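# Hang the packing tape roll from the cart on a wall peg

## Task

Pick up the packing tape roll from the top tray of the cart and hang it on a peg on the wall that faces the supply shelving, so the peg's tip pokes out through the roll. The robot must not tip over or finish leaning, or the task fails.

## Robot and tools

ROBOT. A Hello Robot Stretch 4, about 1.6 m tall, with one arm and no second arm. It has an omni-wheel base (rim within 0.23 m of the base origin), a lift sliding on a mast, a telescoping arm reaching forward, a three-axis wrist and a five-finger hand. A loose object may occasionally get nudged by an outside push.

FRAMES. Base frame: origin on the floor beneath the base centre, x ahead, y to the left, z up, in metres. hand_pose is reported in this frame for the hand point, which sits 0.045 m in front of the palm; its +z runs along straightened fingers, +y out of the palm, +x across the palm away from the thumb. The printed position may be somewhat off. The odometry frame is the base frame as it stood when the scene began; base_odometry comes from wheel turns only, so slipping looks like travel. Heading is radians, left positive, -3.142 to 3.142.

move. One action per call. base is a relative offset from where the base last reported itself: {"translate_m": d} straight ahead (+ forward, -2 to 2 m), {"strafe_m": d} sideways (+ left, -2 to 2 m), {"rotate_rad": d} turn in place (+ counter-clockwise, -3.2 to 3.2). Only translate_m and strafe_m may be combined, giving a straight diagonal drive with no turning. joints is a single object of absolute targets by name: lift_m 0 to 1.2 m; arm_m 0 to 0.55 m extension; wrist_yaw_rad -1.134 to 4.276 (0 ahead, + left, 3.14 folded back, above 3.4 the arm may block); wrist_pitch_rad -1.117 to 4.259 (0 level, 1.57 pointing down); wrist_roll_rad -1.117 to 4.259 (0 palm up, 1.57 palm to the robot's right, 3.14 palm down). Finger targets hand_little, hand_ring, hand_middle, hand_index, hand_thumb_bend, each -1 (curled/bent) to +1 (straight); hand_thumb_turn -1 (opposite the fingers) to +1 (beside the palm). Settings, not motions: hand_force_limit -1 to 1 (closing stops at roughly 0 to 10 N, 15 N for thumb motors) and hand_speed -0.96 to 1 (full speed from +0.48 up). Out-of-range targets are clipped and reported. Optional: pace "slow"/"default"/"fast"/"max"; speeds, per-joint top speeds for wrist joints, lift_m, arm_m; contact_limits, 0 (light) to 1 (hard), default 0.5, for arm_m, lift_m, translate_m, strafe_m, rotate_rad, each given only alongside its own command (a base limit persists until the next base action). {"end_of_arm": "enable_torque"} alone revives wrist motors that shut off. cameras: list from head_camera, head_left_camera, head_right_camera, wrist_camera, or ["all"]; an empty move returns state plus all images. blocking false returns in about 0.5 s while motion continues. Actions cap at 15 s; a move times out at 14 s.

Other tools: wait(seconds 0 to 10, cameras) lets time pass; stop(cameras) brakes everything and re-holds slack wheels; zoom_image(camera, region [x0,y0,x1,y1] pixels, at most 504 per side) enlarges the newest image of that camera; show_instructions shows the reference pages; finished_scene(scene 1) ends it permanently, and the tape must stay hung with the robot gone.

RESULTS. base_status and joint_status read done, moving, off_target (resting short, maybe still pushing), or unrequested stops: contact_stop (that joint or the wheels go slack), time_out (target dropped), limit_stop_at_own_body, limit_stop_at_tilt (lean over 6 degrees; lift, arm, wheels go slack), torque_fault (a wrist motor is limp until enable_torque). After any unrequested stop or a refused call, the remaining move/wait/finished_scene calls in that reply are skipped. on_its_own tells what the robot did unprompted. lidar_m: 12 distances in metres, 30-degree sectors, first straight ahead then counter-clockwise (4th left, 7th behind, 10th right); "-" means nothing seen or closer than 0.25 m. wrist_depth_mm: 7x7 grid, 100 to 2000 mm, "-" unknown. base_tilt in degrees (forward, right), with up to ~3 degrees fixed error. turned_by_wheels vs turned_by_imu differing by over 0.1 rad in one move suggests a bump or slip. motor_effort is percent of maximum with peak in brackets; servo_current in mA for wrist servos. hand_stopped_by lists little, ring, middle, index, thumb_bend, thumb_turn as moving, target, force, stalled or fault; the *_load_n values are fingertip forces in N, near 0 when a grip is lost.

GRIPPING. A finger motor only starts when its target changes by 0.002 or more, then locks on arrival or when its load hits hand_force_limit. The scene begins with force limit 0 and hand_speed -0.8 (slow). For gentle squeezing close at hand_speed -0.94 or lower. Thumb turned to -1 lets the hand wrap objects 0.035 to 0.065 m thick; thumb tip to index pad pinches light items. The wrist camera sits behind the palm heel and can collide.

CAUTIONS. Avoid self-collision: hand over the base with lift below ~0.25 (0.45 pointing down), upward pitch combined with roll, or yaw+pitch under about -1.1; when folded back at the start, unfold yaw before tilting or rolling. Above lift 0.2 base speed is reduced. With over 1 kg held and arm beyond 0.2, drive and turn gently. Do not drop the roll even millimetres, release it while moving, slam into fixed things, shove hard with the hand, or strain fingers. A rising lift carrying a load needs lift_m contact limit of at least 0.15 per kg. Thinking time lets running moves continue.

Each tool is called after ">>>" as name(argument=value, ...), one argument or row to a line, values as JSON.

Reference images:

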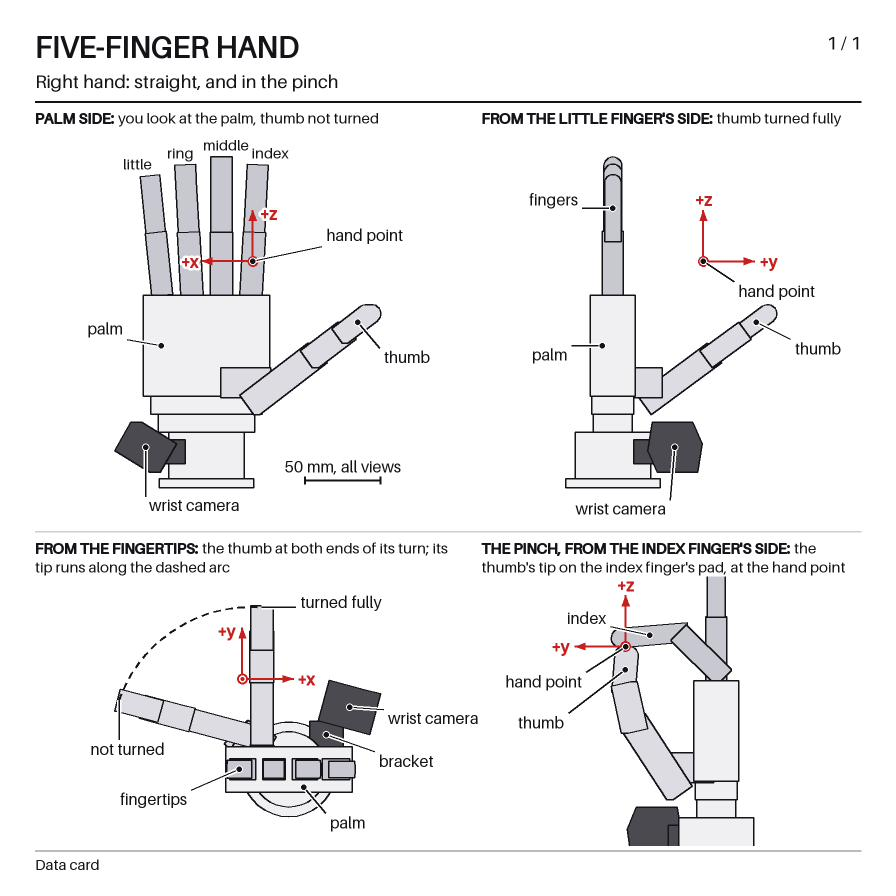

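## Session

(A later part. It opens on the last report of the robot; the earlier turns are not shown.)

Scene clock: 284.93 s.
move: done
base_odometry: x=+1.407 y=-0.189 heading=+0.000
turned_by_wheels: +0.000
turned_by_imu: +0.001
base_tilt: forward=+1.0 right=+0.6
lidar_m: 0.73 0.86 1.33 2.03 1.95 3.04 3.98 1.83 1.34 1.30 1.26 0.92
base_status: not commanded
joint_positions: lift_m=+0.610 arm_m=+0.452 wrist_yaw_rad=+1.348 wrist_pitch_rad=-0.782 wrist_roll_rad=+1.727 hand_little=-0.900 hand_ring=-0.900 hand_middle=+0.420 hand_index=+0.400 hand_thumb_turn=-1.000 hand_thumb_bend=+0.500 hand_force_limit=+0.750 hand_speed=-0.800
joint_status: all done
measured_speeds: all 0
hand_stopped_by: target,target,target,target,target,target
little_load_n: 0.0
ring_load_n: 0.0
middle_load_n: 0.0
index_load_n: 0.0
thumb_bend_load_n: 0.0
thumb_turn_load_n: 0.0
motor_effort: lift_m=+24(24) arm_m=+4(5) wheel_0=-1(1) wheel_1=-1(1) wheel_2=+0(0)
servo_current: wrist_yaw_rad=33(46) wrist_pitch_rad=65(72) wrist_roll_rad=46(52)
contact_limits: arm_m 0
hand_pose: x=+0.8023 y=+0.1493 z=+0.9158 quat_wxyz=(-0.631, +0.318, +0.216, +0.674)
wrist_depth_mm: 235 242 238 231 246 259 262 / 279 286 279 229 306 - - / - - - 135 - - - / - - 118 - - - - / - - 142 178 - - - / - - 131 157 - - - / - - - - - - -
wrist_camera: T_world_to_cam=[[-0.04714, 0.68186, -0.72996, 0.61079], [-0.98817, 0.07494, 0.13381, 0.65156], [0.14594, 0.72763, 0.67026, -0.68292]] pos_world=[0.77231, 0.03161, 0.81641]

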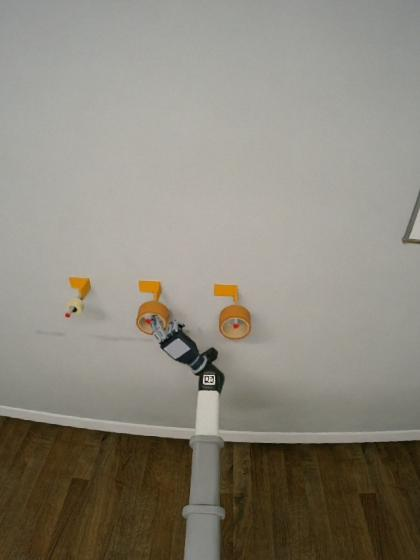

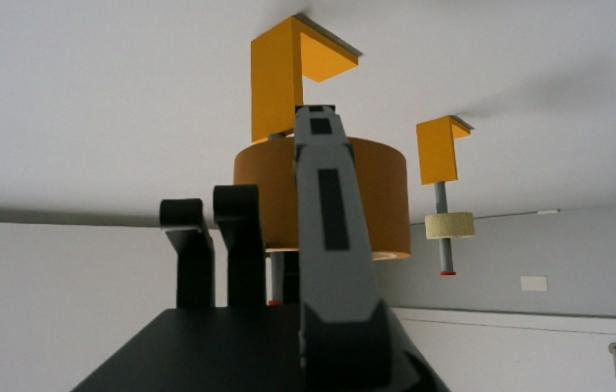

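>>> move(
  joints={"hand_index": 0.2, "hand_middle": 0.25, "hand_speed": -0.8, "hand_force_limit": -0.7},
)

>>> move(
  joints={"arm_m": 0.435, "lift_m": 0.612},
  speeds={"arm_m": 0.04},
  cameras=["head_camera", "wrist_camera"],
)

>>> zoom_image(
  camera="head_camera",
  region=[120, 290, 180, 350],
)

Scene clock: 288.30 s.
move: done
base_odometry: x=+1.407 y=-0.189 heading=+0.000
turned_by_wheels: +0.000
turned_by_imu: +0.001
base_tilt: forward=+0.9 right=+0.7
lidar_m: 0.74 0.83 1.29 2.06 1.94 3.08 3.98 1.86 1.33 1.28 1.28 0.91
base_status: not commanded
joint_positions: lift_m=+0.610 arm_m=+0.452 wrist_yaw_rad=+1.348 wrist_pitch_rad=-0.782 wrist_roll_rad=+1.727 hand_little=-0.900 hand_ring=-0.900 hand_middle=+0.250 hand_index=+0.200 hand_thumb_turn=-1.000 hand_thumb_bend=+0.500 hand_force_limit=-0.700 hand_speed=-0.800
joint_status: all done
measured_speeds: all 0
hand_stopped_by: target,target,target,target,target,target
little_load_n: 0.0
ring_load_n: 0.0
middle_load_n: 0.0
index_load_n: 0.0
thumb_bend_load_n: 0.0
thumb_turn_load_n: 0.0
motor_effort: lift_m=+24(24) arm_m=+4(5) wheel_0=-1(1) wheel_1=-1(1) wheel_2=+0(0)
servo_current: wrist_yaw_rad=33(39) wrist_pitch_rad=59(65) wrist_roll_rad=39(46)
contact_limits: arm_m 0
hand_pose: x=+0.8023 y=+0.1493 z=+0.9158 quat_wxyz=(-0.631, +0.318, +0.216, +0.674)
wrist_depth_mm: 235 241 238 231 246 259 262 / 279 283 279 229 306 - - / - - - 135 - - - / - - 118 - - - - / - - 142 171 - - - / - - 131 151 - - - / - - - - - - -
pictures: none

Scene clock: 289.10 s.
move: done
base_odometry: x=+1.407 y=-0.189 heading=+0.000
turned_by_wheels: +0.000
turned_by_imu: +0.000
base_tilt: forward=+1.1 right=+0.6
lidar_m: 0.71 0.88 1.35 2.05 1.93 3.06 4.01 1.88 1.34 1.27 1.28 0.91
base_status: not commanded
joint_positions: lift_m=+0.612 arm_m=+0.435 wrist_yaw_rad=+1.348 wrist_pitch_rad=-0.782 wrist_roll_rad=+1.727 hand_little=-0.900 hand_ring=-0.900 hand_middle=+0.250 hand_index=+0.200 hand_thumb_turn=-1.000 hand_thumb_bend=+0.500 hand_force_limit=-0.700 hand_speed=-0.800
joint_status: all done
measured_speeds: all 0
hand_stopped_by: target,target,target,target,target,target
little_load_n: 0.0
ring_load_n: 0.0
middle_load_n: 0.0
index_load_n: 0.0
thumb_bend_load_n: 0.0
thumb_turn_load_n: 0.5
motor_effort: lift_m=+24(25) arm_m=-5(6) wheel_0=-1(1) wheel_1=+0(1) wheel_2=+0(0)
servo_current: wrist_yaw_rad=33(39) wrist_pitch_rad=65(65) wrist_roll_rad=39(46)
hand_pose: x=+0.7854 y=+0.1493 z=+0.9178 quat_wxyz=(-0.631, +0.318, +0.216, +0.674)
wrist_depth_mm: 259 258 260 242 272 287 273 / 294 - - 228 - - - / - - 176 117 176 - - / - - 118 - - - - / - - 142 177 - - - / - - 131 151 - - - / - - - - - - -
wrist_camera: T_world_to_cam=[[-0.04714, 0.68186, -0.72996, 0.61138], [-0.98817, 0.07494, 0.13381, 0.63461], [0.14594, 0.72763, 0.67026, -0.68173]] pos_world=[0.75541, 0.03161, 0.81831]

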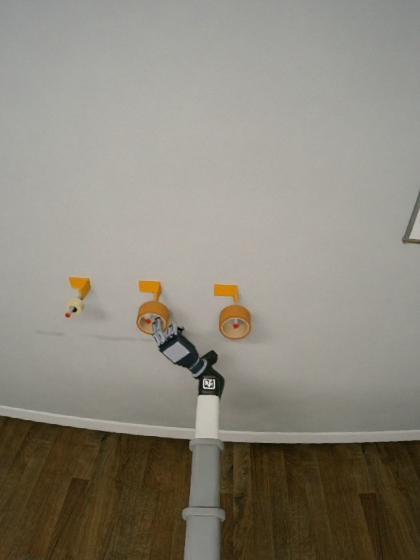

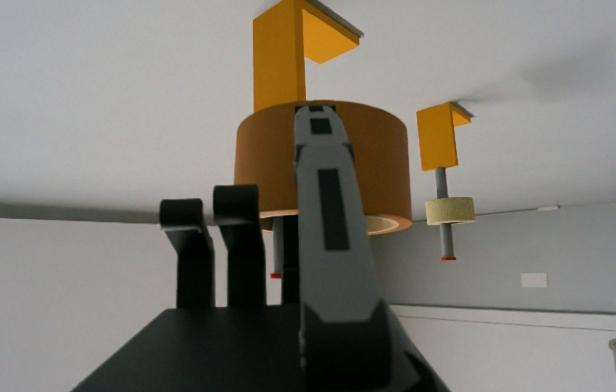

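Scaled by 8.400 from the camera's image (finer frame: 1200x1600).

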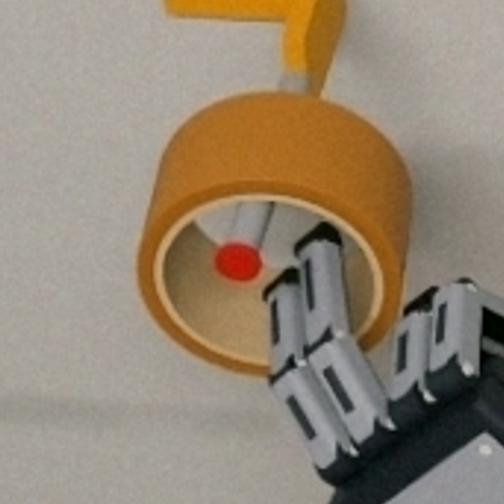

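>>> move(
  joints={"arm_m": 0.37},
  speeds={"arm_m": 0.06},
  cameras=["head_camera"],
)

>>> zoom_image(
  camera="head_camera",
  region=[110, 270, 210, 370],
)

>>> move(
  joints={"arm_m": 0.15},
  cameras=["head_camera", "wrist_camera"],
)

>>> zoom_image(
  camera="head_camera",
  region=[110, 270, 210, 370],
)

Scene clock: 291.70 s.
move: done
base_odometry: x=+1.407 y=-0.189 heading=+0.000
turned_by_wheels: +0.000
turned_by_imu: +0.001
base_tilt: forward=+1.0 right=+0.6
lidar_m: 0.75 0.75 1.32 2.05 1.92 3.06 3.98 1.88 1.33 1.27 1.24 0.87
base_status: not commanded
joint_positions: lift_m=+0.612 arm_m=+0.370 wrist_yaw_rad=+1.348 wrist_pitch_rad=-0.782 wrist_roll_rad=+1.727 hand_little=-0.900 hand_ring=-0.900 hand_middle=+0.250 hand_index=+0.200 hand_thumb_turn=-1.000 hand_thumb_bend=+0.500 hand_force_limit=-0.700 hand_speed=-0.800
joint_status: all done
measured_speeds: all 0
hand_stopped_by: target,target,target,target,target,target
little_load_n: 0.0
ring_load_n: 0.0
middle_load_n: 0.0
index_load_n: 0.0
thumb_bend_load_n: 0.0
thumb_turn_load_n: 0.5
motor_effort: lift_m=+24(24) arm_m=-5(6) wheel_0=-1(1) wheel_1=-1(1) wheel_2=+0(0)
servo_current: wrist_yaw_rad=33(39) wrist_pitch_rad=59(72) wrist_roll_rad=46(46)
hand_pose: x=+0.7204 y=+0.1493 z=+0.9178 quat_wxyz=(-0.631, +0.318, +0.216, +0.674)
wrist_depth_mm: - - - 171 179 - - / - - 182 230 190 - - / - - - 117 402 - - / - - 118 - - - - / - - 142 178 - - - / - - 131 151 - - - / - - - - - - -

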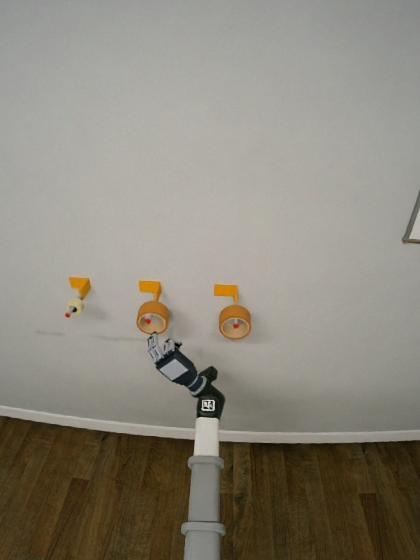

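Scaled by 5.040 from the camera's image (finer frame: 1200x1600).

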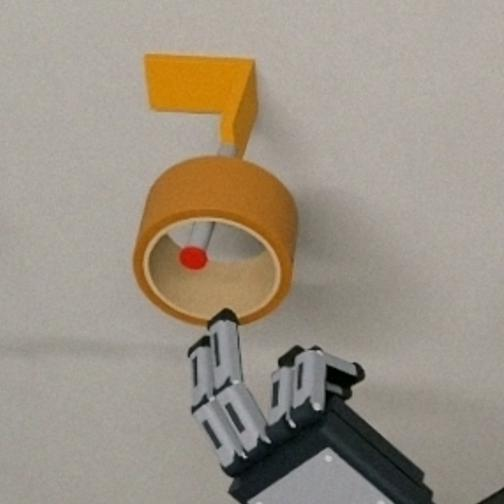

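Scene clock: 293.47 s.
move: done
base_odometry: x=+1.407 y=-0.189 heading=+0.000
turned_by_wheels: +0.000
turned_by_imu: +0.001
base_tilt: forward=+1.0 right=+0.7
lidar_m: 0.73 0.76 1.33 2.07 1.96 3.04 3.99 1.88 1.34 1.28 1.24 0.92
base_status: not commanded
joint_positions: lift_m=+0.612 arm_m=+0.150 wrist_yaw_rad=+1.348 wrist_pitch_rad=-0.782 wrist_roll_rad=+1.727 hand_little=-0.900 hand_ring=-0.900 hand_middle=+0.250 hand_index=+0.200 hand_thumb_turn=-1.000 hand_thumb_bend=+0.500 hand_force_limit=-0.700 hand_speed=-0.800
joint_status: all done
measured_speeds: all 0
hand_stopped_by: target,target,target,target,target,target
little_load_n: 0.0
ring_load_n: 0.0
middle_load_n: 0.0
index_load_n: 0.0
thumb_bend_load_n: 0.0
thumb_turn_load_n: 0.5
motor_effort: lift_m=+24(24) arm_m=-5(6) wheel_0=-1(1) wheel_1=-1(1) wheel_2=+0(0)
servo_current: wrist_yaw_rad=33(46) wrist_pitch_rad=59(65) wrist_roll_rad=46(52)
hand_pose: x=+0.5004 y=+0.1493 z=+0.9178 quat_wxyz=(-0.631, +0.318, +0.216, +0.674)
wrist_depth_mm: - - - - - - - / - - - - - - - / - - - 109 - - - / - - 119 - - - - / - - 142 177 - - - / - - 131 151 - - - / - - - - - - -
wrist_camera: T_world_to_cam=[[-0.04714, 0.68186, -0.72996, 0.59795], [-0.98817, 0.07494, 0.13381, 0.35298], [0.14594, 0.72763, 0.67026, -0.64014]] pos_world=[0.47041, 0.03161, 0.81831]

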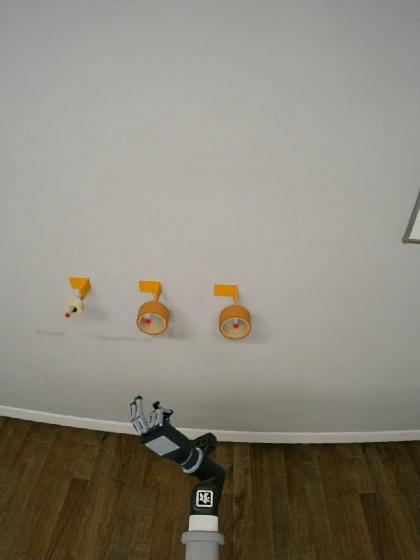

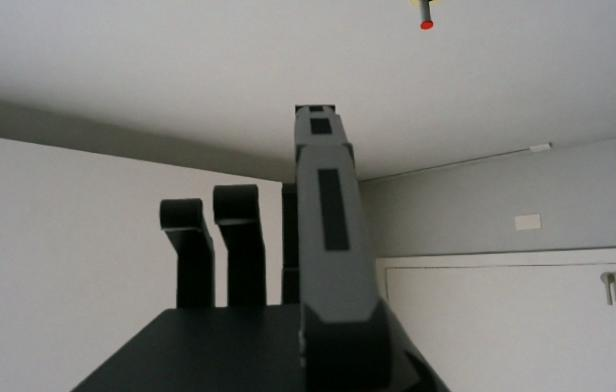

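Scaled by 5.040 from the camera's image (finer frame: 1200x1600).

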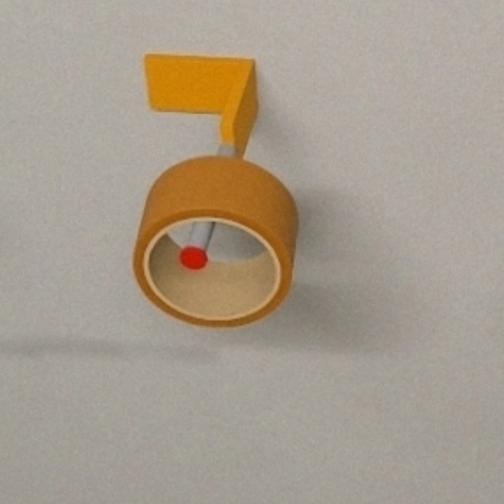

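The roll is hanging on the peg with the tip sticking out, and the hand is clear of it.

>>> finished_scene(
)

The scene is finished: the task was done.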